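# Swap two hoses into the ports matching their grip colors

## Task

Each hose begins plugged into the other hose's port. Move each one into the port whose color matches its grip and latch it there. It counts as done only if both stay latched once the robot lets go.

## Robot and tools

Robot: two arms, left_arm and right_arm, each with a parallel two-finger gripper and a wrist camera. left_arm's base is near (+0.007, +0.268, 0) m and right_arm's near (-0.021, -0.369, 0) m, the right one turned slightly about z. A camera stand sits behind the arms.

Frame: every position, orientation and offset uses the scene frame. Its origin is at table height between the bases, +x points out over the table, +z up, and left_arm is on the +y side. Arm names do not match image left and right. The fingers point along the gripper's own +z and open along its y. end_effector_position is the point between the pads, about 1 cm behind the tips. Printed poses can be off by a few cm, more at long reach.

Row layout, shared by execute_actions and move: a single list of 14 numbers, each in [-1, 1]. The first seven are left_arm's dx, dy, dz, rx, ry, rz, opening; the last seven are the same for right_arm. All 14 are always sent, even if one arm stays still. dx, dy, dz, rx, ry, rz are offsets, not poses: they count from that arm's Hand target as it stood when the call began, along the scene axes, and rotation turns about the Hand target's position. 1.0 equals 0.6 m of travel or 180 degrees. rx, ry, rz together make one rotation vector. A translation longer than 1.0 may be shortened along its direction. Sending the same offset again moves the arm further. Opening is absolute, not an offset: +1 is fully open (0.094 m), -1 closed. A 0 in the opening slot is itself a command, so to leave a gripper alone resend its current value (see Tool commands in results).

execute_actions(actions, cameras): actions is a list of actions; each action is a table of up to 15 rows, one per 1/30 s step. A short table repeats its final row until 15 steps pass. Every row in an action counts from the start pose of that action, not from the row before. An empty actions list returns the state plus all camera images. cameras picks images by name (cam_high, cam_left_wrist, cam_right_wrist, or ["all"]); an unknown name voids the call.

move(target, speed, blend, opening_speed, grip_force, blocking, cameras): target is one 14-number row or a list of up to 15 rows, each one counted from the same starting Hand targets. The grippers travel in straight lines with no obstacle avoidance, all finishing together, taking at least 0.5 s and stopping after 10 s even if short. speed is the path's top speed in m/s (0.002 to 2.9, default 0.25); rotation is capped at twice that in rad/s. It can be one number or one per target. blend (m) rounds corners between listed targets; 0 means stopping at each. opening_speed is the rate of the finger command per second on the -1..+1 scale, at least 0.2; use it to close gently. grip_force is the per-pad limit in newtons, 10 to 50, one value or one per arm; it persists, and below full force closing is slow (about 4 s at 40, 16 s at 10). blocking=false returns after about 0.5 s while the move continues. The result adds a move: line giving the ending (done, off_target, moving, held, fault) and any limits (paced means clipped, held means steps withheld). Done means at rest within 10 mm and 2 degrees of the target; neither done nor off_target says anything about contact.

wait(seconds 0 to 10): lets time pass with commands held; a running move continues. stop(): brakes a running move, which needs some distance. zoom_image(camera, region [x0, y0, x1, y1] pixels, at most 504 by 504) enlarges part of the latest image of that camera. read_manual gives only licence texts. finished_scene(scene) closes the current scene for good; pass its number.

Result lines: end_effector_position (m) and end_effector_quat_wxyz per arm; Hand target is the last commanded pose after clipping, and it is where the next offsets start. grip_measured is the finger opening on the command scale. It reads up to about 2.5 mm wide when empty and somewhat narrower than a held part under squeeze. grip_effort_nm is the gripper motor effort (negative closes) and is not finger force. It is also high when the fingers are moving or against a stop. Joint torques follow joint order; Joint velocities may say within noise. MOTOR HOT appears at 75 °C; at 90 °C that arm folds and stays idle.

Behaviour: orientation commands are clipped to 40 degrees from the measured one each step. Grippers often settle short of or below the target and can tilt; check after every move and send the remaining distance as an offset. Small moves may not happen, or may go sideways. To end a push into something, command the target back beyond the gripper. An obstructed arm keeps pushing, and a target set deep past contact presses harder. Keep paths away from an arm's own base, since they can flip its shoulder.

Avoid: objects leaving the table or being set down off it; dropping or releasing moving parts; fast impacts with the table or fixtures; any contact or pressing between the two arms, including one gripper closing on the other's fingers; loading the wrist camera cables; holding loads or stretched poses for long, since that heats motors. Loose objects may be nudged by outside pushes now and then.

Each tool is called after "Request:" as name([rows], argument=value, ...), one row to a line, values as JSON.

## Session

Request:
execute_actions(actions=[])

Scene clock: 0.00 s.
left_arm: end_effector_position=(+0.3026, +0.1509, +0.3412) grip_measured=+1.000 grip_effort_nm=n/a end_effector_quat_wxyz=(+0.547, +0.003, +0.780, -0.305) | right_arm: end_effector_position=(+0.3136, -0.1834, +0.3281) grip_measured=+1.000 grip_effort_nm=n/a end_effector_quat_wxyz=(+0.511, -0.224, +0.687, +0.465)
Joint positions: left_arm=[-0.227 0.831 0.942 -0.337 0.278 -0.441 0.094] | right_arm=[0.19 1.206 0.892 0.241 -0.915 0.365 0.094]
Joint velocities: within noise
Joint torques (N m): no reading
Heat: left arm: 37 °C; right arm: 45 °C.
Hand target: left_arm +0.3022, +0.1508, +0.3523; +0.559, +0.006, +0.770, -0.307 | right_arm +0.3125, -0.1836, +0.3372; +0.520, -0.230, +0.680, +0.464
Tool commands: left_gripper/opening=+1.0 right_gripper/opening=+1.0
camera_calibration:
cam_left_wrist: T_world_to_cam=[[-0.265284, -0.786543, 0.55765, 0.014914], [-0.866179, -0.05963, -0.496163, 0.450439], [0.423506, -0.61465, -0.665469, 0.29597], [0, 0, 0, 1]] pos_world=[0.268772, 0.220508, 0.412133]
cam_right_wrist: T_world_to_cam=[[0.82376, -0.460273, -0.331009, -0.229377], [-0.534484, -0.435788, -0.724165, 0.33493], [0.189064, 0.773458, -0.604994, 0.384005], [0, 0, 0, 1]] pos_world=[0.295365, -0.25663, 0.398939]

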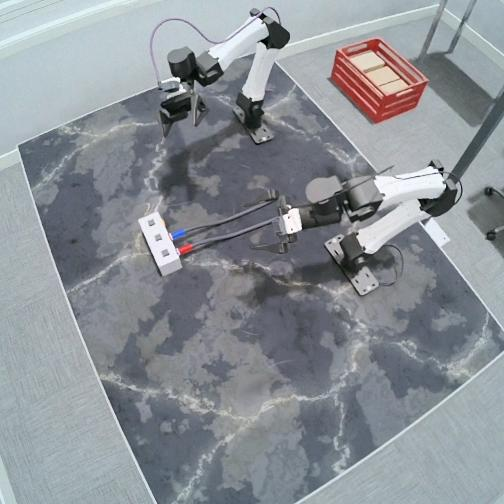

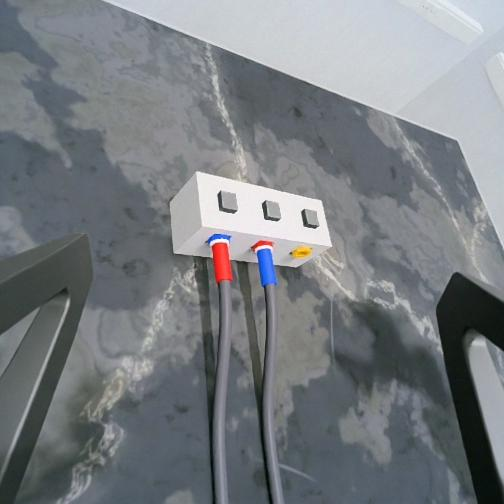

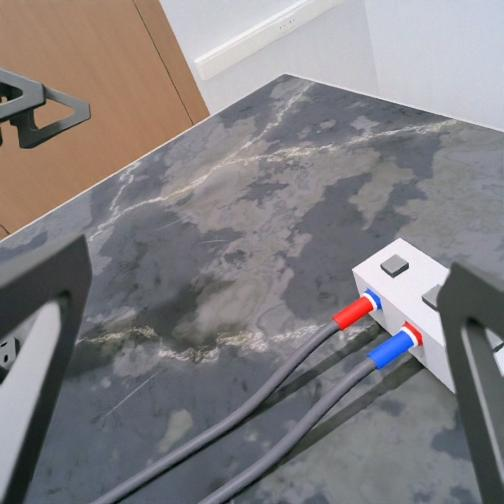

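Request:
move(target=[0.263, -0.2, -0.28, 0.295, 0.0624, -0.312, -1, 0.046, 0.24, -0.29, -0.194, 0.129, -0.278, -0.2], speed=0.3, cameras=["all"])

Scene clock: 5.57 s.
left_arm: end_effector_position=(+0.4594, +0.0321, +0.1821) grip_measured=-0.989 grip_effort_nm=-0.61 end_effector_quat_wxyz=(+0.224, +0.558, +0.781, -0.167) | right_arm: end_effector_position=(+0.3343, -0.0458, +0.1546) grip_measured=-0.197 grip_effort_nm=-0.16 end_effector_quat_wxyz=(+0.423, +0.015, +0.906, +0.017)
Joint positions: left_arm=[-0.334 2.228 2.292 -1.27 0.444 0.824 0.001] | right_arm=[1.016 1.871 1.475 -0.562 0.669 0.78 0.038]
Joint torques (N m): left_arm=[-0.66 -9.48 9.81 0.61 0.14 0.11] | right_arm=[0.36 -8.46 10.15 1.53 0.5 0.17]
Heat: left arm: 38 °C; right arm: 47 °C.
Hand target: left_arm +0.4599, +0.0308, +0.1842; +0.222, +0.565, +0.777, -0.163 | right_arm +0.3401, -0.0396, +0.1631; +0.433, +0.026, +0.901, +0.023
Off the commanded pose: left_arm 0.003 m, 1 deg | right_arm 0.012 m, 2 deg.
move: off_target (right_arm)
camera_calibration:
cam_left_wrist: T_world_to_cam=[[-0.904827, -0.423308, 0.0458155, 0.427213], [-0.418707, 0.904161, 0.0847138, 0.157869], [-0.0772847, 0.057468, -0.995351, 0.319339], [0, 0, 0, 1]] pos_world=[0.477334, 0.0197519, 0.284908]
cam_right_wrist: T_world_to_cam=[[0.0581027, -0.99827, 0.00905152, -0.0617437], [-0.974513, -0.0586832, -0.216521, 0.366261], [0.216678, 0.00375965, -0.976236, 0.181525], [0, 0, 0, 1]] pos_world=[0.321181, -0.040826, 0.257074]

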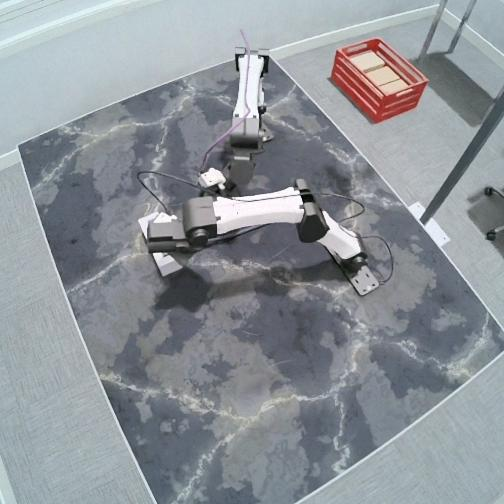

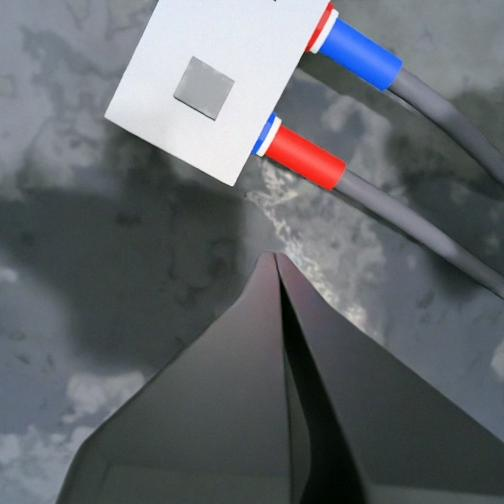

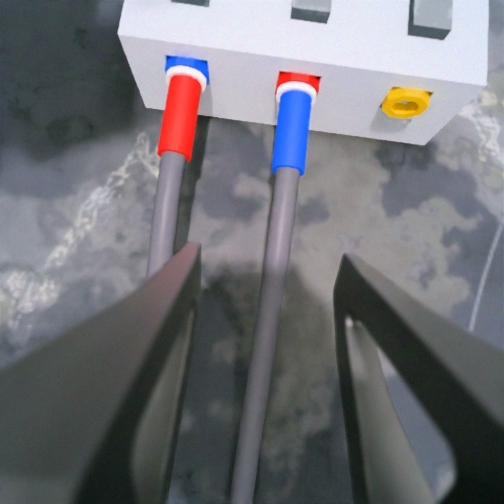

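Request:
move(target=[0.084, 0.083, 0, 0, 0, 0, -1, 0.15, 0.081, -0.073, -0.0025, -0.0441, -0.0357, -0.2], speed=0.2, cameras=["all"])

Scene clock: 8.17 s.
left_arm: end_effector_position=(+0.5162, +0.0835, +0.1844) grip_measured=-0.989 grip_effort_nm=-0.61 end_effector_quat_wxyz=(+0.252, +0.553, +0.781, -0.144) | right_arm: end_effector_position=(+0.4218, +0.0047, +0.1111) grip_measured=-0.197 grip_effort_nm=-0.16 end_effector_quat_wxyz=(+0.482, +0.065, +0.873, -0.008)
Joint positions: left_arm=[-0.204 2.525 2.835 -1.501 0.462 0.938 0.001] | right_arm=[0.969 2.286 1.838 -0.422 0.797 0.76 0.038]
Joint torques (N m): left_arm=[-0.42 -10.51 8.88 0.46 0.45 0.11] | right_arm=[-0.01 -11.64 10.07 1.79 0.52 0]
Heat: left arm: 38 °C; right arm: 48 °C.
Hand target: left_arm +0.5103, +0.0806, +0.1842; +0.222, +0.565, +0.777, -0.163 | right_arm +0.4301, +0.0091, +0.1194; +0.495, +0.073, +0.866, -0.003
Off the commanded pose: left_arm 0.007 m, 4 deg | right_arm 0.012 m, 2 deg.
elbow stopped short (left arm): the move would have taken joint 3 (elbow) straighter than the controller allows.
move: off_target (left_arm, right_arm)
camera_calibration:
cam_left_wrist: T_world_to_cam=[[-0.89379, -0.448184, -0.0164642, 0.508096], [-0.448348, 0.891998, 0.0576527, 0.156367], [-0.011153, 0.0589111, -0.998201, 0.289281], [0, 0, 0, 1]] pos_world=[0.527464, 0.071199, 0.288111]
cam_right_wrist: T_world_to_cam=[[-0.0570511, -0.99828, 0.0134827, 0.0320658], [-0.937802, 0.0489528, -0.343702, 0.44313], [0.342451, -0.0322526, -0.938982, 0.0629669], [0, 0, 0, 1]] pos_world=[0.395834, 0.012349, 0.210997]

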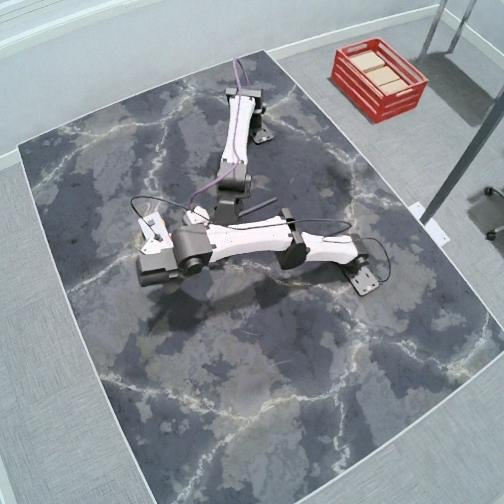

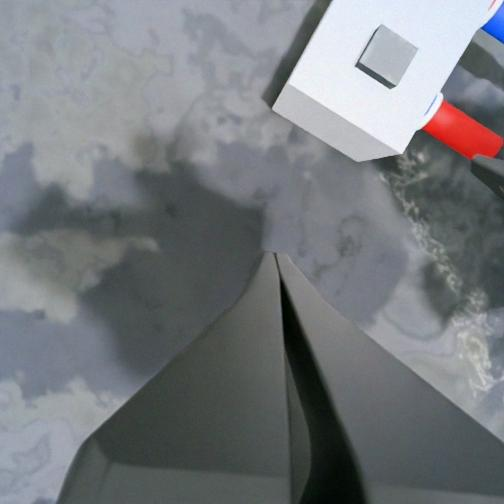

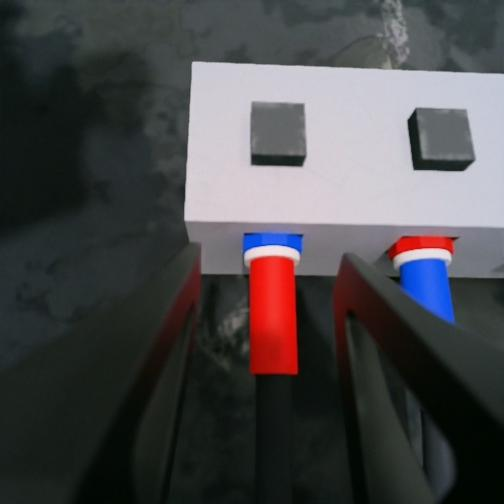

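Request:
move(target=[0, 0, 0, 0, 0, 0, -1, -0.037, 0.0, -0.088, 0, 0, 0, -0.2], speed=0.15, cameras=["cam_right_wrist"])

Request:
move(target=[0, 0, 0, 0, 0, 0, -1, 0, 0, 0, 0, 0, 0, -0.95], opening_speed=2, cameras=["cam_right_wrist"])

Scene clock: 10.27 s.
left_arm: end_effector_position=(+0.5162, +0.0834, +0.1845) grip_measured=-0.989 grip_effort_nm=-0.61 end_effector_quat_wxyz=(+0.252, +0.553, +0.781, -0.144) | right_arm: end_effector_position=(+0.4074, +0.0104, +0.0726) grip_measured=-0.197 grip_effort_nm=-0.16 end_effector_quat_wxyz=(+0.491, +0.066, +0.869, -0.001)
Joint positions: left_arm=[-0.204 2.525 2.835 -1.501 0.462 0.938 0.001] | right_arm=[1.001 2.309 1.705 -0.261 0.823 0.784 0.038]
Joint torques (N m): left_arm=[-0.4 -10.5 8.9 0.46 0.44 0.11] | right_arm=[0.35 -12.01 5.55 1.88 0.51 0.2]
Heat: left arm: 38 °C; right arm: 49 °C.
Hand target: left_arm +0.5103, +0.0806, +0.1842; +0.222, +0.565, +0.777, -0.163 | right_arm +0.4077, +0.0091, +0.0664; +0.495, +0.073, +0.866, -0.003
Off the commanded pose: left_arm 0.007 m, 4 deg | right_arm 0.006 m, 1 deg.
elbow stopped short (left arm): the move would have taken joint 3 (elbow) straighter than the controller allows.
move: off_target (left_arm)
camera_calibration:
cam_right_wrist: T_world_to_cam=[[-0.0543771, -0.99852, 0.000397578, 0.0373101], [-0.930756, 0.0505427, -0.36213, 0.41463], [0.361574, -0.0200616, -0.932128, 0.0234524], [0, 0, 0, 1]] pos_world=[0.379469, 0.0167689, 0.171996]
Images, in order (width x height): cam_right_wrist 504x504.

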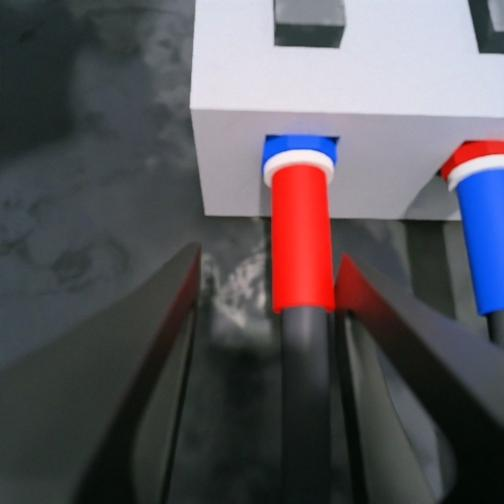

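Scene clock: 11.40 s.
left_arm: end_effector_position=(+0.5162, +0.0834, +0.1845) grip_measured=-0.989 grip_effort_nm=-0.60 end_effector_quat_wxyz=(+0.252, +0.553, +0.781, -0.144) | right_arm: end_effector_position=(+0.4110, +0.0075, +0.0764) grip_measured=-0.947 grip_effort_nm=-0.16 end_effector_quat_wxyz=(+0.500, +0.075, +0.863, -0.004)
Joint positions: left_arm=[-0.204 2.525 2.835 -1.501 0.462 0.938 0.001] | right_arm=[0.997 2.309 1.705 -0.247 0.844 0.784 0.002]
Joint torques (N m): left_arm=[-0.43 -10.47 8.88 0.46 0.43 0.11] | right_arm=[0.69 -12.01 5.52 1.74 0.28 0.2]
Heat: left arm: 38 °C; right arm: 49 °C.
Hand target: left_arm +0.5103, +0.0806, +0.1842; +0.222, +0.565, +0.777, -0.163 | right_arm +0.4079, +0.0090, +0.0665; +0.495, +0.073, +0.866, -0.003
Off the commanded pose: left_arm 0.007 m, 4 deg | right_arm 0.011 m, 1 deg.
elbow stopped short (left arm): the move would have taken joint 3 (elbow) straighter than the controller allows.
move: off_target (left_arm, right_arm)
camera_calibration:
cam_right_wrist: T_world_to_cam=[[-0.0721502, -0.997389, -0.00297463, 0.0421473], [-0.921773, 0.0678188, -0.381752, 0.417204], [0.380957, -0.0248015, -0.92426, 0.0171021], [0, 0, 0, 1]] pos_world=[0.381093, 0.0141671, 0.175201]
Images, in order (width x height): cam_right_wrist 504x504.

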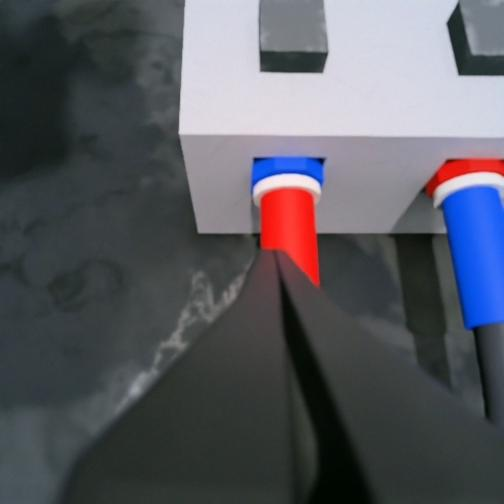

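Request:
move([
  [0, 0, 0, 0, 0, 0, -1, -0.005, 0.0, 0.05, 0, 0, 0, -0.95],
  [0, 0, 0, 0, 0, 0, -1, -0.005, 0.0, 0.05, 0, 0, 0, -0.2],
  [0, 0, 0, 0, 0, 0, -1, -0.005, 0.0, -0.025, 0, 0, 0, -0.2],
], speed=0.15, cameras=["cam_right_wrist"])

Scene clock: 14.20 s.
left_arm: end_effector_position=(+0.5162, +0.0834, +0.1845) grip_measured=-0.989 grip_effort_nm=-0.60 end_effector_quat_wxyz=(+0.252, +0.553, +0.781, -0.144) | right_arm: end_effector_position=(+0.4021, +0.0114, +0.0597) grip_measured=-0.203 grip_effort_nm=0.12 end_effector_quat_wxyz=(+0.491, +0.065, +0.869, -0.003)
Joint positions: left_arm=[-0.204 2.525 2.835 -1.501 0.462 0.938 0.001] | right_arm=[1.012 2.322 1.674 -0.226 0.831 0.792 0.037]
Joint torques (N m): left_arm=[-0.42 -10.5 8.9 0.47 0.43 0.11] | right_arm=[-0.09 -11.52 5.45 1.99 0.47 0.18]
Heat: left arm: 39 °C; right arm: 49 °C.
Hand target: left_arm +0.5103, +0.0806, +0.1842; +0.222, +0.565, +0.777, -0.163 | right_arm +0.4048, +0.0091, +0.0515; +0.495, +0.073, +0.866, -0.003
Off the commanded pose: left_arm 0.007 m, 4 deg | right_arm 0.009 m, 1 deg.
elbow stopped short (left arm): the move would have taken joint 3 (elbow) straighter than the controller allows.
move: off_target (left_arm); target 2's new opening was sent with right_arm's hand 0.024 m and 2 deg from that target
camera_calibration:
cam_right_wrist: T_world_to_cam=[[-0.0530454, -0.998581, 0.00471793, 0.0372233], [-0.930597, 0.0477194, -0.362921, 0.404889], [0.362181, -0.0236418, -0.931808, 0.0132334], [0, 0, 0, 1]] pos_world=[0.37397, 0.0181623, 0.159098]
Images, in order (width x height): cam_right_wrist 504x504.

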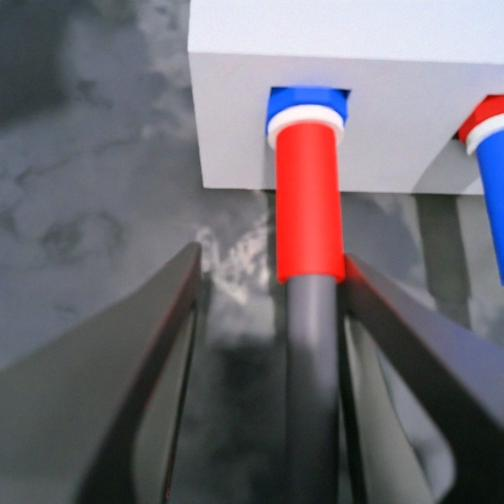

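Request:
move([
  [0, 0, 0, 0, 0, 0, -1, 0, -0.028, -0.004, 0, 0, 0, -0.2],
  [0, 0, 0, 0, 0, 0, -1, 0, -0.02, -0.004, 0, 0, 0, -0.9],
], speed=0.1, opening_speed=1.5, cameras=["cam_right_wrist"])

Scene clock: 16.23 s.
left_arm: end_effector_position=(+0.5162, +0.0834, +0.1845) grip_measured=-0.989 grip_effort_nm=-0.61 end_effector_quat_wxyz=(+0.252, +0.553, +0.781, -0.144) | right_arm: end_effector_position=(+0.4022, -0.0025, +0.0370) grip_measured=-0.763 grip_effort_nm=-1.04 end_effector_quat_wxyz=(+0.487, +0.066, +0.871, -0.004)
Joint positions: left_arm=[-0.204 2.525 2.835 -1.501 0.462 0.938 0.001] | right_arm=[0.993 2.322 1.58 -0.132 0.815 0.782 0.011]
Joint torques (N m): left_arm=[-0.42 -10.48 8.9 0.46 0.44 0.11] | right_arm=[0.12 -13.98 7.15 1.5 0.53 0.1]
Heat: left arm: 39 °C; right arm: 49 °C.
Hand target: left_arm +0.5103, +0.0806, +0.1842; +0.222, +0.565, +0.777, -0.163 | right_arm +0.4049, -0.0029, +0.0492; +0.495, +0.073, +0.866, -0.003
Off the commanded pose: left_arm 0.007 m, 4 deg | right_arm 0.012 m, 1 deg.
elbow stopped short (left arm): the move would have taken joint 3 (elbow) straighter than the controller allows.
move: off_target (left_arm, right_arm); target 2's new opening was sent with right_arm's hand 0.013 m and 2 deg from that target
camera_calibration:
cam_right_wrist: T_world_to_cam=[[-0.0558474, -0.998424, 0.00549454, 0.0245551], [-0.93418, 0.0503099, -0.353237, 0.398491], [0.352404, -0.0248603, -0.935518, -0.00430924], [0, 0, 0, 1]] pos_world=[0.375152, 0.0043612, 0.136596]
Images, in order (width x height): cam_right_wrist 504x504.

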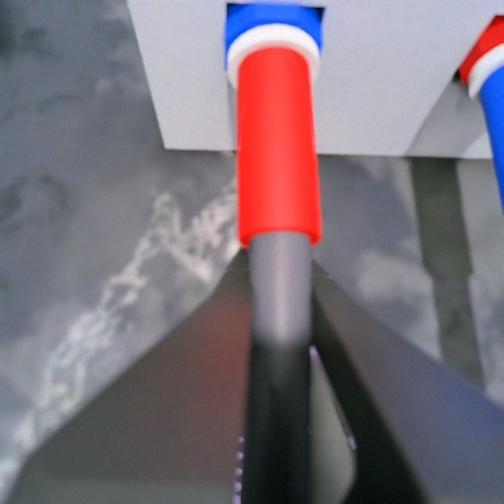

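Request:
move(target=[-0.012, -0.154, -0.074, -0.0405, -0.0188, 0.0671, -1, 0, 0, 0, 0, 0, 0, -0.9], speed=0.15, cameras=["all"])

Scene clock: 18.67 s.
left_arm: end_effector_position=(+0.5030, -0.0120, +0.1113) grip_measured=-0.989 grip_effort_nm=-0.60 end_effector_quat_wxyz=(+0.270, +0.473, +0.820, -0.177) | right_arm: end_effector_position=(+0.4022, -0.0025, +0.0370) grip_measured=-0.763 grip_effort_nm=-1.05 end_effector_quat_wxyz=(+0.487, +0.066, +0.871, -0.004)
Joint positions: left_arm=[-0.392 2.295 2.061 -0.808 0.41 0.541 0.001] | right_arm=[0.993 2.322 1.58 -0.132 0.815 0.782 0.011]
Joint torques (N m): left_arm=[-0.42 -16.69 5.86 1.31 0.11 -0.16] | right_arm=[0.08 -13.91 7.16 1.52 0.51 0.09]
Heat: left arm: 40 °C; right arm: 52 °C.
Hand target: left_arm +0.5031, -0.0119, +0.1397; +0.296, +0.470, +0.814, -0.171 | right_arm +0.4049, -0.0029, +0.0492; +0.495, +0.073, +0.866, -0.003
Off the commanded pose: left_arm 0.029 m, 3 deg | right_arm 0.013 m, 1 deg.
move: off_target (left_arm, right_arm)
camera_calibration:
cam_left_wrist: T_world_to_cam=[[-0.811218, -0.579377, 0.0790415, 0.398507], [-0.581316, 0.813676, -0.001885, 0.312384], [-0.0632221, -0.0474772, -0.99687, 0.246557], [0, 0, 0, 1]] pos_world=[0.520458, -0.0115881, 0.214875]
cam_right_wrist: T_world_to_cam=[[-0.0558474, -0.998424, 0.00549454, 0.0245551], [-0.93418, 0.0503099, -0.353237, 0.398491], [0.352404, -0.0248603, -0.935518, -0.00430924], [0, 0, 0, 1]] pos_world=[0.375152, 0.0043612, 0.136596]

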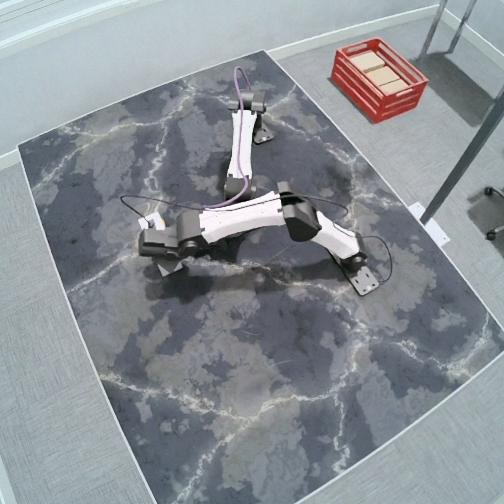

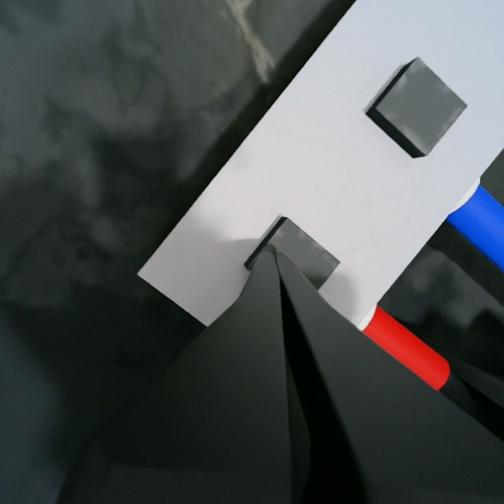

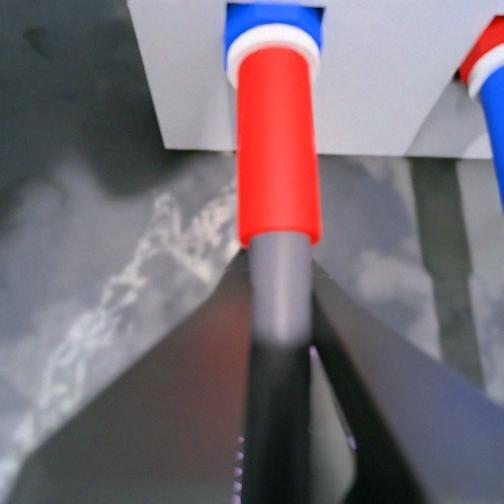

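Request:
move([
  [-0.007, -0.005, -0.03, 0, 0, 0, -1, -0.03, 0.002, 0, 0, 0, 0, -0.9],
  [-0.03, 0.03, -0.14, 0, 0, 0, -1, -0.05, 0.004, 0, 0, 0, 0, -0.9],
], speed=0.12, blend=[0.01, 0], cameras=["cam_left_wrist", "cam_right_wrist"])

Scene clock: 20.33 s.
left_arm: end_effector_position=(+0.4995, -0.0029, +0.1013) grip_measured=-0.989 grip_effort_nm=-0.61 end_effector_quat_wxyz=(+0.351, +0.470, +0.790, -0.181) | right_arm: end_effector_position=(+0.3993, +0.0010, +0.0364) grip_measured=-0.763 grip_effort_nm=-1.05 end_effector_quat_wxyz=(+0.497, +0.079, +0.864, +0.010)
Joint positions: left_arm=[-0.368 2.141 1.669 -0.399 0.451 0.539 0.001] | right_arm=[1.004 2.322 1.555 -0.079 0.829 0.805 0.011]
Joint torques (N m): left_arm=[-0.75 -7.34 2.89 0.97 -0.22 0.11] | right_arm=[3.84 -17.31 3.32 0.76 0.74 0.45]
Heat: left arm: 41 °C; right arm: 54 °C.
Hand target: left_arm +0.4851, +0.0061, +0.0557; +0.296, +0.470, +0.814, -0.171 | right_arm +0.3749, -0.0005, +0.0491; +0.495, +0.073, +0.866, -0.003
Off the commanded pose: left_arm 0.049 m, 7 deg | right_arm 0.028 m, 2 deg.
move: off_target (left_arm, right_arm); blend cut to 0.0091 m at target 1
camera_calibration:
cam_left_wrist: T_world_to_cam=[[-0.816615, -0.57695, 0.0163833, 0.410795], [-0.571494, 0.804265, -0.162946, 0.314299], [0.0808353, -0.142427, -0.986499, 0.163469], [0, 0, 0, 1]] pos_world=[0.501867, 0.00751094, 0.205746]
cam_right_wrist: T_world_to_cam=[[-0.0655044, -0.997356, -0.0314798, 0.0330847], [-0.923848, 0.0725388, -0.375823, 0.392121], [0.377112, 0.00446454, -0.926157, -0.0139552], [0, 0, 0, 1]] pos_world=[0.36969, 0.00461552, 0.135485]
Images, in order (width x height): cam_left_wrist 504x504, cam_right_wrist 504x504.

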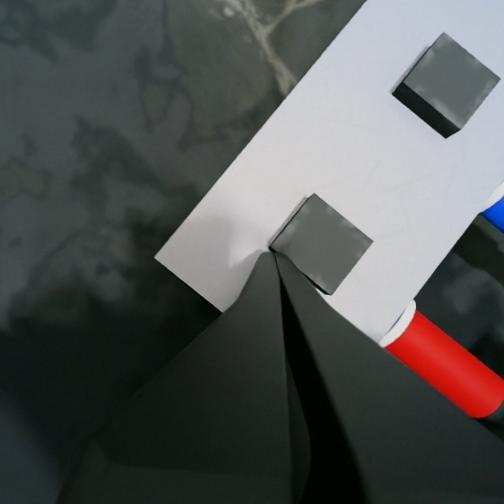

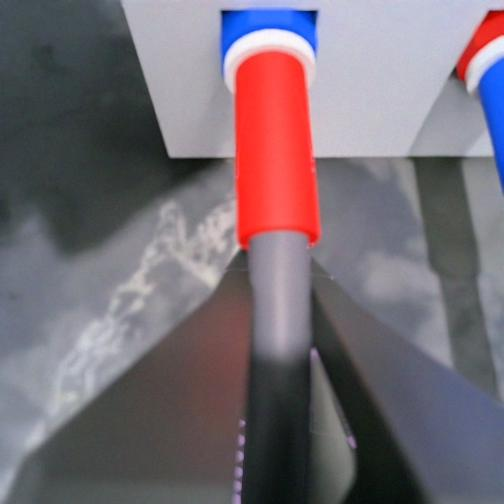

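Request:
move([
  [0.0065, -0.031, 0.157, 0, 0, 0, -1, 0, 0, 0, 0, 0, 0, -0.9],
  [-0.017, 0.011, -0.11, 0, 0, 0, -1, 0, 0, 0, 0, 0, 0, -0.9],
], speed=0.15, cameras=["cam_left_wrist", "cam_right_wrist"])

Scene clock: 23.83 s.
left_arm: end_effector_position=(+0.4776, -0.0088, +0.0969) grip_measured=-0.989 grip_effort_nm=-0.60 end_effector_quat_wxyz=(+0.400, +0.494, +0.737, -0.227) | right_arm: end_effector_position=(+0.3993, +0.0010, +0.0363) grip_measured=-0.763 grip_effort_nm=-1.04 end_effector_quat_wxyz=(+0.497, +0.079, +0.864, +0.010)
Joint positions: left_arm=[-0.352 2.072 1.44 -0.138 0.594 0.571 0.001] | right_arm=[1.004 2.322 1.555 -0.079 0.829 0.805 0.011]
Joint torques (N m): left_arm=[-1.13 0.01 1.32 0.84 -1.55 0.05] | right_arm=[3.82 -17.29 3.36 0.76 0.73 0.45]
Heat: left arm: 41 °C; right arm: 58 °C.
Hand target: left_arm +0.4750, +0.0128, -0.0102; +0.297, +0.470, +0.814, -0.171 | right_arm +0.3748, -0.0006, +0.0490; +0.495, +0.073, +0.866, -0.003
Off the commanded pose: left_arm 0.109 m, 16 deg | right_arm 0.028 m, 2 deg.
move: off_target (left_arm, right_arm)
camera_calibration:
cam_left_wrist: T_world_to_cam=[[-0.872688, -0.48808, 0.0138731, 0.417429], [-0.468714, 0.829423, -0.303914, 0.270537], [0.136828, -0.271725, -0.952598, 0.128945], [0, 0, 0, 1]] pos_world=[0.473447, 0.0143868, 0.199261]
cam_right_wrist: T_world_to_cam=[[-0.0658742, -0.997309, -0.0321637, 0.0332119], [-0.92382, 0.0731391, -0.375774, 0.392071], [0.377116, 0.00495966, -0.926153, -0.0140516], [0, 0, 0, 1]] pos_world=[0.36969, 0.00451652, 0.135384]
Images, in order (width x height): cam_left_wrist 504x504, cam_right_wrist 504x504.

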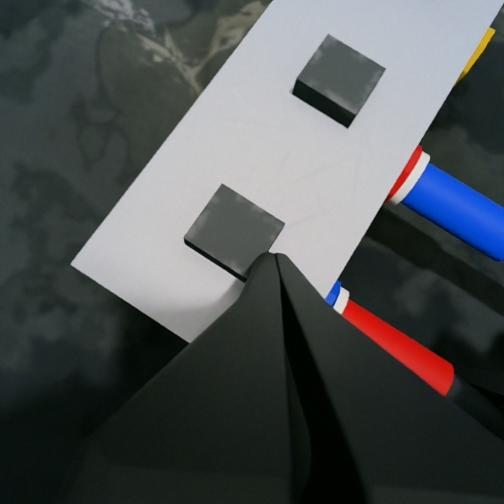

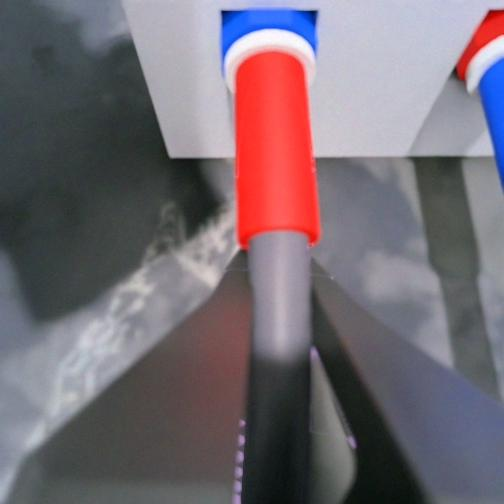

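Request:
move([
  [0.025, -0.0405, 0.267, 0, 0, 0, -1, 0, 0, 0, 0, 0, 0, -0.9],
  [0.025, -0.0345, 0.06, 0, 0, 0, -1, 0, 0, 0, 0, 0, 0, -0.9],
], speed=0.15, cameras=["cam_left_wrist"])

Scene clock: 27.37 s.
left_arm: end_effector_position=(+0.4837, -0.0045, +0.0992) grip_measured=-0.989 grip_effort_nm=-0.60 end_effector_quat_wxyz=(+0.334, +0.470, +0.792, -0.202) | right_arm: end_effector_position=(+0.3993, +0.0010, +0.0363) grip_measured=-0.763 grip_effort_nm=-1.04 end_effector_quat_wxyz=(+0.497, +0.080, +0.864, +0.010)
Joint positions: left_arm=[-0.37 2.118 1.636 -0.425 0.488 0.531 0.001] | right_arm=[1.004 2.322 1.555 -0.079 0.829 0.806 0.011]
Joint torques (N m): left_arm=[-2.51 -1.16 1.96 2.1 -0.69 0.03] | right_arm=[3.89 -17.24 3.23 0.76 0.73 0.41]
Heat: left arm: 41 °C; right arm: 62 °C.
Hand target: left_arm +0.4899, -0.0081, +0.0258; +0.297, +0.470, +0.814, -0.171 | right_arm +0.3748, -0.0006, +0.0490; +0.495, +0.073, +0.866, -0.003
Off the commanded pose: left_arm 0.074 m, 6 deg | right_arm 0.028 m, 2 deg.
move: off_target (left_arm, right_arm)
camera_calibration:
cam_left_wrist: T_world_to_cam=[[-0.82626, -0.559401, 0.0660679, 0.396791], [-0.562516, 0.813291, -0.148771, 0.30051], [0.0294899, -0.160087, -0.986662, 0.187266], [0, 0, 0, 1]] pos_world=[0.491372, 0.00754257, 0.20326]
Images, in order (width x height): cam_left_wrist 504x504.

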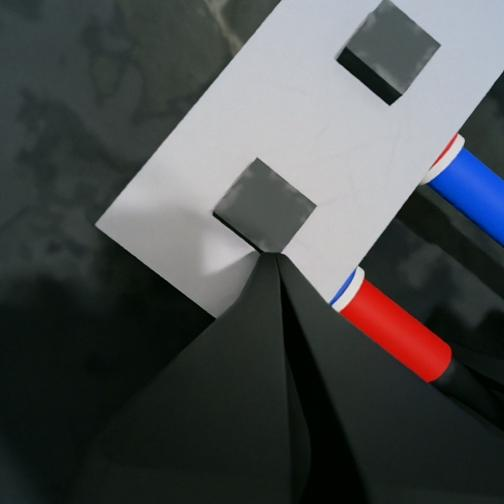

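Request:
move([
  [0.007, -0.0107, 0.207, 0, 0, 0, -1, 0.025, 0, 0, 0, 0, 0, -0.9],
  [0.007, -0.0107, 0.17, 0, 0, 0, -1, 0.025, 0, 0, 0, 0, 0, -0.9],
], speed=0.15, cameras=["cam_left_wrist"])

Scene clock: 30.17 s.
left_arm: end_effector_position=(+0.4940, -0.0119, +0.1349) grip_measured=-0.989 grip_effort_nm=-0.60 end_effector_quat_wxyz=(+0.300, +0.472, +0.811, -0.172) | right_arm: end_effector_position=(+0.3995, +0.0009, +0.0364) grip_measured=-0.763 grip_effort_nm=-1.04 end_effector_quat_wxyz=(+0.497, +0.077, +0.864, +0.009)
Joint positions: left_arm=[-0.401 2.19 1.95 -0.734 0.401 0.528 0.001] | right_arm=[1.004 2.322 1.555 -0.078 0.829 0.8 0.011]
Joint torques (N m): left_arm=[-0.83 -10.21 6.11 1.38 0.1 -0.15] | right_arm=[1.7 -15.57 6.43 0.79 0.54 0.19]
Heat: left arm: 41 °C; right arm: 65 °C.
Hand target: left_arm +0.4940, -0.0144, +0.1277; +0.296, +0.470, +0.814, -0.171 | right_arm +0.3898, -0.0006, +0.0490; +0.495, +0.073, +0.866, -0.003
Off the commanded pose: left_arm 0.008 m, 1 deg | right_arm 0.016 m, 1 deg.
move: off_target (right_arm)
camera_calibration:
cam_left_wrist: T_world_to_cam=[[-0.810967, -0.583337, 0.0452745, 0.393803], [-0.585074, 0.809112, -0.0550125, 0.316078], [-0.00454126, -0.0711023, -0.997459, 0.240396], [0, 0, 0, 1]] pos_world=[0.505382, -0.00893003, 0.239344]
Images, in order (width x height): cam_left_wrist 504x504.

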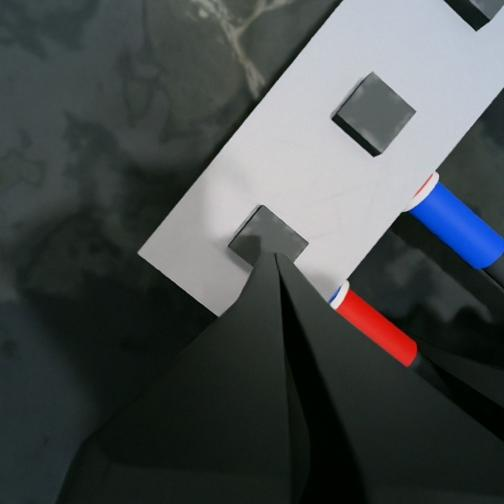

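Request:
move([
  [0.0067, -0.0068, 0.0, 0, 0, 0, -1, 0, 0, 0, 0, 0, 0, -0.9],
  [0.0067, -0.0068, -0.04, 0, 0, 0, -1, -0.01, 0, 0, 0, 0, 0, -0.9],
  [0.016, -0.024, -0.18, 0, 0, 0, -1, -0.02, 0, 0, 0, 0, 0, -0.9],
], speed=0.15, blend=[0.003, 0.003, 0], cameras=["cam_left_wrist", "cam_right_wrist"])

Scene clock: 31.97 s.
left_arm: end_effector_position=(+0.5365, -0.0391, +0.0974) grip_measured=-0.989 grip_effort_nm=-0.60 end_effector_quat_wxyz=(+0.409, +0.473, +0.763, -0.165) | right_arm: end_effector_position=(+0.3995, +0.0009, +0.0364) grip_measured=-0.763 grip_effort_nm=-1.05 end_effector_quat_wxyz=(+0.497, +0.079, +0.864, +0.009)
Joint positions: left_arm=[-0.413 2.267 1.775 -0.237 0.408 0.514 0.001] | right_arm=[1.004 2.322 1.555 -0.078 0.829 0.803 0.011]
Joint torques (N m): left_arm=[-1.55 -6.12 3.67 0.13 -0.16 -0.2] | right_arm=[3.37 -16.94 3.88 0.75 0.7 0.4]
Heat: left arm: 41 °C; right arm: 66 °C.
Hand target: left_arm +0.5038, -0.0288, +0.0198; +0.297, +0.470, +0.814, -0.171 | right_arm +0.3779, -0.0006, +0.0490; +0.495, +0.073, +0.866, -0.003
Off the commanded pose: left_arm 0.085 m, 14 deg | right_arm 0.025 m, 2 deg.
move: off_target (left_arm, right_arm); blend cut to 0.0029 m at target 1
camera_calibration:
cam_left_wrist: T_world_to_cam=[[-0.812568, -0.579084, -0.0662974, 0.425968], [-0.545675, 0.795762, -0.262681, 0.359462], [0.204872, -0.17727, -0.962602, 0.0813366], [0, 0, 0, 1]] pos_world=[0.525614, -0.0249564, 0.200959]
cam_right_wrist: T_world_to_cam=[[-0.0649177, -0.997424, -0.0305192, 0.0327496], [-0.923772, 0.0716345, -0.376182, 0.392331], [0.377399, 0.00377196, -0.926043, -0.0141488], [0, 0, 0, 1]] pos_world=[0.369891, 0.0046141, 0.135485]
Images, in order (width x height): cam_left_wrist 504x504, cam_right_wrist 504x504.

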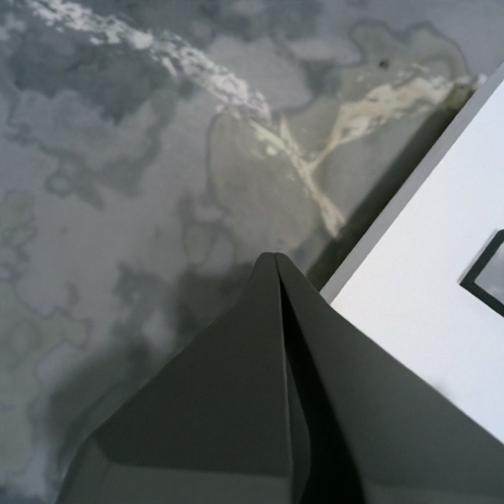

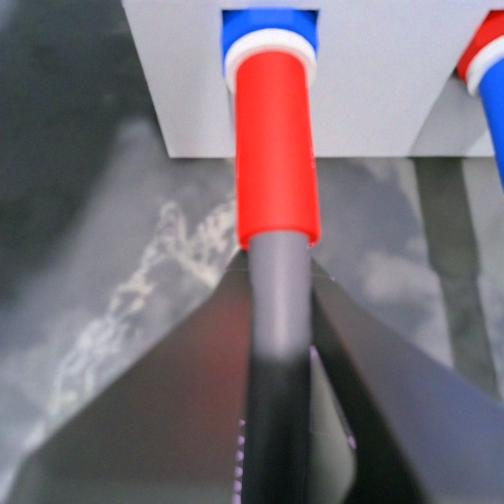

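Request:
move([
  [0.0545, -0.017, 0.234, 0, 0, 0, -1, 0.028, 0, 0, 0, 0, 0, -0.9],
  [-0.009, 0.016, 0.217, 0, 0, 0, -1, 0.028, 0, 0, 0, 0, 0, -0.9],
  [-0.009, 0.016, 0.18, 0, 0, 0, -1, 0.028, 0, 0, 0, 0, 0, -0.9],
], speed=0.2, blend=[0.01, 0.005, 0], cameras=["cam_left_wrist"])

Scene clock: 34.13 s.
left_arm: end_effector_position=(+0.4999, -0.0199, +0.1090) grip_measured=-0.989 grip_effort_nm=-0.60 end_effector_quat_wxyz=(+0.279, +0.466, +0.821, -0.175) | right_arm: end_effector_position=(+0.3909, -0.0009, +0.0322) grip_measured=-0.763 grip_effort_nm=-1.05 end_effector_quat_wxyz=(+0.491, +0.063, +0.869, -0.011)
Joint positions: left_arm=[-0.412 2.271 2.001 -0.743 0.393 0.507 0.001] | right_arm=[1.018 2.321 1.555 -0.126 0.844 0.799 0.011]
Joint torques (N m): left_arm=[-0.28 -15.35 5.44 1.31 0.15 0.04] | right_arm=[-0.27 -14.78 7.57 1.28 0.35 0.14]
Heat: left arm: 42 °C; right arm: 67 °C.
Hand target: left_arm +0.4983, -0.0192, +0.1278; +0.296, +0.470, +0.814, -0.171 | right_arm +0.3946, -0.0005, +0.0491; +0.495, +0.073, +0.866, -0.003
Off the commanded pose: left_arm 0.019 m, 2 deg | right_arm 0.017 m, 2 deg.
move: off_target (left_arm, right_arm)
camera_calibration:
cam_left_wrist: T_world_to_cam=[[-0.802661, -0.592013, 0.0724939, 0.387767], [-0.594452, 0.803965, -0.0163602, 0.324926], [-0.048597, -0.0562258, -0.997235, 0.236237], [0, 0, 0, 1]] pos_world=[0.515878, -0.0183831, 0.212789]
Images, in order (width x height): cam_left_wrist 504x504.

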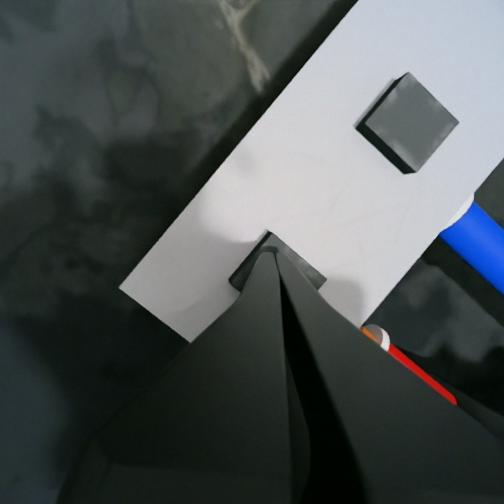

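Request:
wait(seconds=0, cameras=["cam_right_wrist"])

Scene clock: 34.23 s.
left_arm: end_effector_position=(+0.5000, -0.0199, +0.1090) grip_measured=-0.989 grip_effort_nm=-0.60 end_effector_quat_wxyz=(+0.279, +0.466, +0.821, -0.175) | right_arm: end_effector_position=(+0.3909, -0.0009, +0.0322) grip_measured=-0.763 grip_effort_nm=-1.04 end_effector_quat_wxyz=(+0.491, +0.063, +0.869, -0.011)
Joint positions: left_arm=[-0.412 2.271 2.001 -0.743 0.393 0.507 0.001] | right_arm=[1.018 2.321 1.555 -0.126 0.844 0.799 0.011]
Joint torques (N m): left_arm=[-0.29 -15.35 5.44 1.26 0.15 0.05] | right_arm=[-0.24 -14.83 7.47 1.28 0.36 0.14]
Heat: left arm: 42 °C; right arm: 68 °C.
Hand target: left_arm +0.4983, -0.0192, +0.1278; +0.297, +0.470, +0.814, -0.171 | right_arm +0.3946, -0.0005, +0.0491; +0.495, +0.073, +0.866, -0.003
Tool commands: left_gripper/opening=-1.0 right_gripper/opening=-0.9
Off the commanded pose: left_arm 0.019 m, 2 deg | right_arm 0.017 m, 2 deg.
camera_calibration:
cam_right_wrist: T_world_to_cam=[[-0.0582278, -0.9981, 0.0201444, 0.0260076], [-0.930935, 0.0470004, -0.362147, 0.385167], [0.360512, -0.0398402, -0.931903, -0.00800187], [0, 0, 0, 1]] pos_world=[0.362965, 0.00753634, 0.131506]
Images, in order (width x height): cam_right_wrist 504x504.

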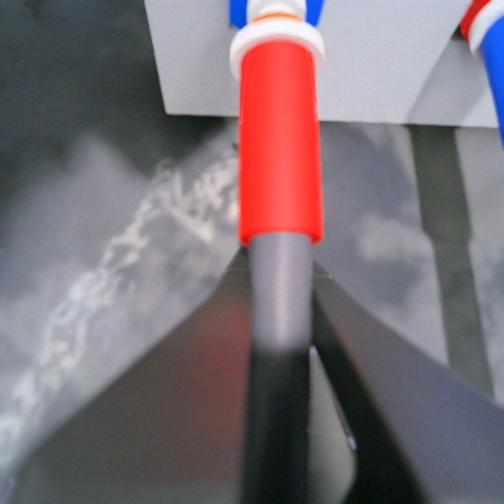

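Request:
move([
  [0, 0.0, 0.08, 0, 0, 0, -1, -0.108, 0.011, 0.018, 0, 0, 0, -0.9],
  [0, 0.05, 0.1, 0, 0, 0, -1, -0.208, 0.0, 0.25, 0, 0, 0, -0.9],
  [0, 0.05, 0.1, 0, 0, 0, -1, -0.258, -0.083, 0.52, 0, 0, 0, -0.9],
  [0, 0.05, 0.1, 0, 0, 0, -1, -0.28, -0.34, 0.52, 0, 0, 0, -0.9],
], speed=0.25, blend=[0.02, 0.03, 0.03, 0], cameras=["all"])

Scene clock: 37.63 s.
left_arm: end_effector_position=(+0.5016, +0.0103, +0.1456) grip_measured=-0.989 grip_effort_nm=-0.60 end_effector_quat_wxyz=(+0.263, +0.462, +0.830, -0.170) | right_arm: end_effector_position=(+0.2251, -0.2048, +0.3623) grip_measured=-0.763 grip_effort_nm=-1.05 end_effector_quat_wxyz=(+0.494, +0.072, +0.867, -0.004)
Joint positions: left_arm=[-0.357 2.271 2.169 -0.964 0.405 0.554 0.001] | right_arm=[1.122 1.321 1.687 -1.349 0.908 0.944 0.011]
Joint torques (N m): left_arm=[0.12 -17.02 9.13 0.93 0.37 0.12] | right_arm=[-0.18 -4.12 4.59 1.64 0.38 -0.02]
Heat: left arm: 44 °C; right arm: 67 °C.
Hand target: left_arm +0.4983, +0.0107, +0.1878; +0.297, +0.470, +0.814, -0.171 | right_arm +0.2266, -0.2045, +0.3610; +0.495, +0.073, +0.866, -0.003
Off the commanded pose: left_arm 0.042 m, 4 deg | right_arm 0.002 m, 0 deg.
move: off_target (left_arm)
camera_calibration:
cam_left_wrist: T_world_to_cam=[[-0.794021, -0.602576, 0.0802042, 0.399051], [-0.603164, 0.797381, 0.0194156, 0.301558], [-0.0756526, -0.0329599, -0.996589, 0.28771], [0, 0, 0, 1]] pos_world=[0.52051, 0.00948494, 0.248868]
cam_right_wrist: T_world_to_cam=[[-0.0670403, -0.99775, -0.000242157, -0.184398], [-0.927664, 0.0624205, -0.368162, 0.364627], [0.367349, -0.0244571, -0.929761, 0.352026], [0, 0, 0, 1]] pos_world=[0.196572, -0.198134, 0.461497]

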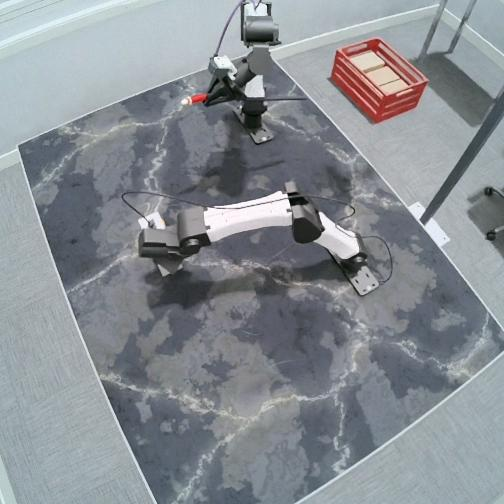

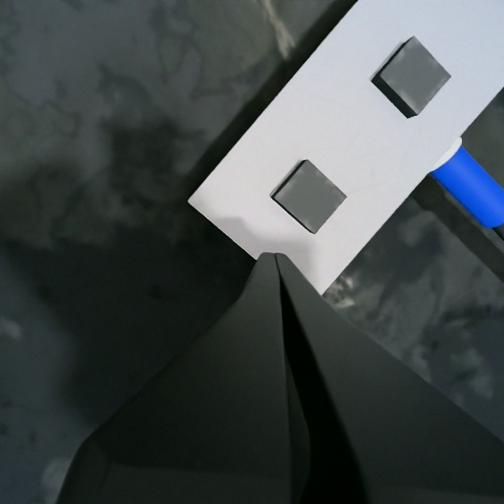

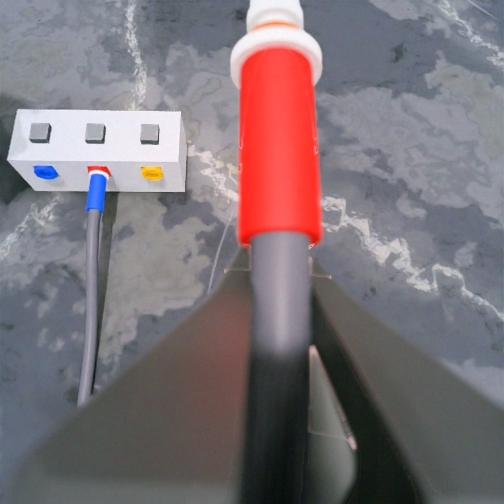

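Request:
move([
  [-0.01, -0.14, -0.05, 0, 0, 0, -1, 0.089, 0.058, -0.4, 0, 0.07, 0, -0.9],
  [-0.01, -0.14, -0.063, 0, 0, 0, -1, 0.122, 0.066, -0.54, 0, 0.139, 0, -0.9],
], speed=0.25, blend=[0.03, 0], cameras=["all"])

Scene clock: 40.40 s.
left_arm: end_effector_position=(+0.4876, -0.0708, +0.1489) grip_measured=-0.989 grip_effort_nm=-0.60 end_effector_quat_wxyz=(+0.289, +0.474, +0.813, -0.173) | right_arm: end_effector_position=(+0.2928, -0.1710, +0.0327) grip_measured=-0.763 grip_effort_nm=-1.05 end_effector_quat_wxyz=(+0.287, +0.070, +0.955, -0.029)
Joint positions: left_arm=[-0.516 2.314 2.217 -0.863 0.34 0.433 0.001] | right_arm=[0.827 1.732 0.963 -0.432 0.466 0.833 0.011]
Joint torques (N m): left_arm=[-0.42 -10.93 8.28 1.44 0.04 -0.18] | right_arm=[0.02 -7.19 7.28 1.35 0.27 0.01]
Heat: left arm: 45 °C; right arm: 65 °C.
Hand target: left_arm +0.4924, -0.0732, +0.1499; +0.297, +0.470, +0.814, -0.171 | right_arm +0.3000, -0.1648, +0.0372; +0.296, +0.071, +0.952, -0.018
Off the commanded pose: left_arm 0.005 m, 1 deg | right_arm 0.010 m, 2 deg.
move: done
camera_calibration:
cam_left_wrist: T_world_to_cam=[[-0.814057, -0.578176, 0.0549919, 0.354036], [-0.580297, 0.8136, -0.0361959, 0.355928], [-0.0238138, -0.0613772, -0.997831, 0.260173], [0, 0, 0, 1]] pos_world=[0.500945, -0.0689193, 0.253022]
cam_right_wrist: T_world_to_cam=[[-0.0662973, -0.996762, 0.0455016, -0.147751], [-0.994896, 0.0695121, 0.0731431, 0.310451], [-0.0760691, -0.0404202, -0.996283, 0.150793], [0, 0, 0, 1]] pos_world=[0.310541, -0.162757, 0.134248]

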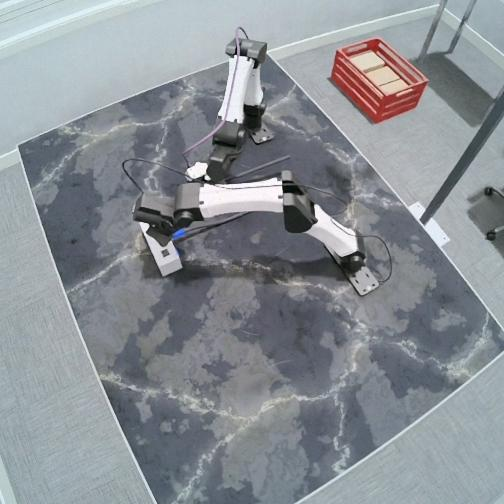

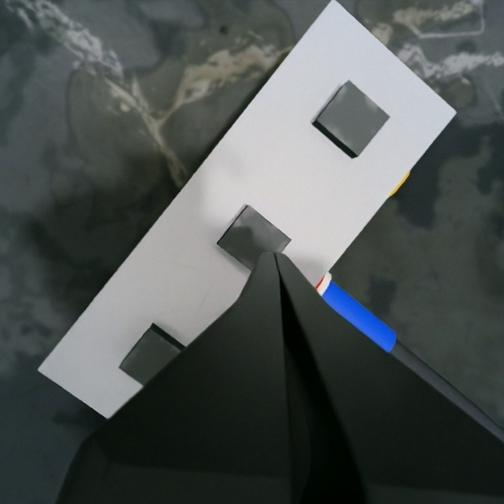

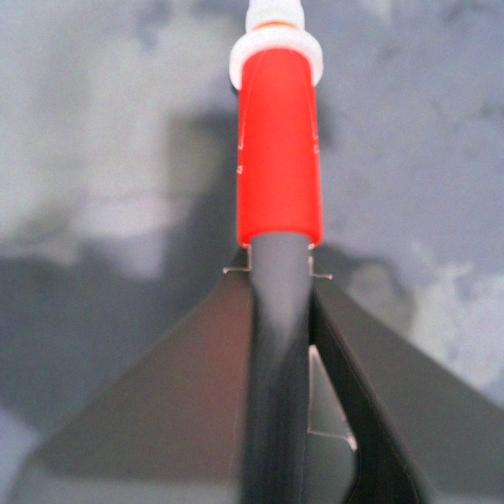

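Request:
move([
  [0, 0, 0, 0, 0, 0, -1, 0, 0, 0.01, 0, -0.105, 0, -0.9],
  [0, 0, 0, 0, 0, 0, -1, 0, 0, -0.022, 0, -0.105, 0, -0.9],
], speed=0.15, cameras=["cam_right_wrist"])

Request:
move(target=[0, 0, 0, 0, 0, 0, -1, 0, 0, 0, 0, 0, 0, -0.3], opening_speed=0.5, cameras=["cam_right_wrist"])

Scene clock: 43.43 s.
left_arm: end_effector_position=(+0.4876, -0.0708, +0.1489) grip_measured=-0.989 grip_effort_nm=-0.60 end_effector_quat_wxyz=(+0.289, +0.474, +0.813, -0.173) | right_arm: end_effector_position=(+0.3005, -0.1632, +0.0268) grip_measured=-0.763 grip_effort_nm=-1.05 end_effector_quat_wxyz=(+0.442, +0.075, +0.894, -0.001)
Joint positions: left_arm=[-0.516 2.314 2.217 -0.863 0.34 0.433 0.001] | right_arm=[0.921 1.745 0.7 0.118 0.705 0.792 0.011]
Joint torques (N m): left_arm=[-0.42 -10.92 8.28 1.43 0.05 -0.17] | right_arm=[0.61 -6.11 4.18 1.86 0.53 0.01]
Heat: left arm: 45 °C; right arm: 64 °C.
Hand target: left_arm +0.4924, -0.0732, +0.1499; +0.297, +0.470, +0.814, -0.171 | right_arm +0.2999, -0.1649, +0.0239; +0.448, +0.073, +0.891, -0.007
Off the commanded pose: left_arm 0.005 m, 1 deg | right_arm 0.003 m, 1 deg.
move: done
camera_calibration:
cam_right_wrist: T_world_to_cam=[[-0.0657501, -0.997799, -0.00857928, -0.138116], [-0.963954, 0.0657366, -0.257819, 0.316867], [0.257816, -0.00868157, -0.966155, 0.0499494], [0, 0, 0, 1]] pos_world=[0.283486, -0.158208, 0.128768]
Images, in order (width x height): cam_right_wrist 504x504.

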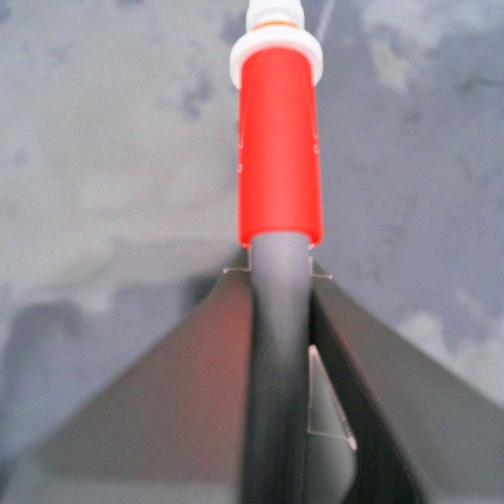

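Scene clock: 44.83 s.
left_arm: end_effector_position=(+0.4876, -0.0708, +0.1489) grip_measured=-0.989 grip_effort_nm=-0.60 end_effector_quat_wxyz=(+0.289, +0.474, +0.813, -0.173) | right_arm: end_effector_position=(+0.3012, -0.1626, +0.0278) grip_measured=-0.303 grip_effort_nm=0.13 end_effector_quat_wxyz=(+0.444, +0.076, +0.893, +0.001)
Joint positions: left_arm=[-0.516 2.314 2.217 -0.863 0.34 0.433 0.001] | right_arm=[0.921 1.745 0.7 0.125 0.706 0.792 0.033]
Joint torques (N m): left_arm=[-0.39 -10.95 8.29 1.43 0.05 -0.17] | right_arm=[0.66 -6.13 4.22 1.8 0.51 0]
Heat: left arm: 45 °C; right arm: 64 °C.
Hand target: left_arm +0.4924, -0.0732, +0.1499; +0.297, +0.470, +0.814, -0.171 | right_arm +0.2999, -0.1649, +0.0239; +0.448, +0.073, +0.891, -0.007
Off the commanded pose: left_arm 0.005 m, 1 deg | right_arm 0.005 m, 1 deg.
move: done
camera_calibration:
cam_right_wrist: T_world_to_cam=[[-0.0665697, -0.997696, -0.0130622, -0.137051], [-0.962577, 0.0676621, -0.262428, 0.317892], [0.262707, -0.00489639, -0.964863, 0.0497822], [0, 0, 0, 1]] pos_world=[0.283794, -0.158001, 0.129667]
Images, in order (width x height): cam_right_wrist 504x504.

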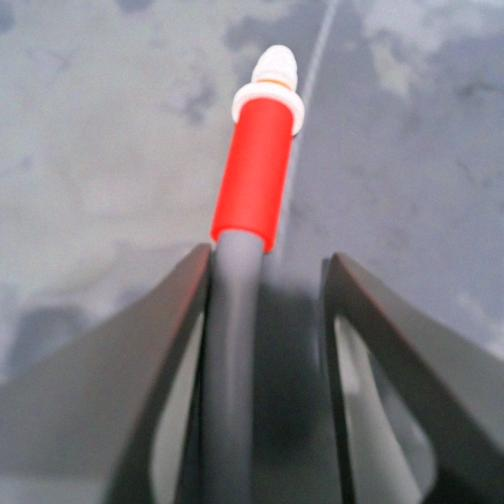

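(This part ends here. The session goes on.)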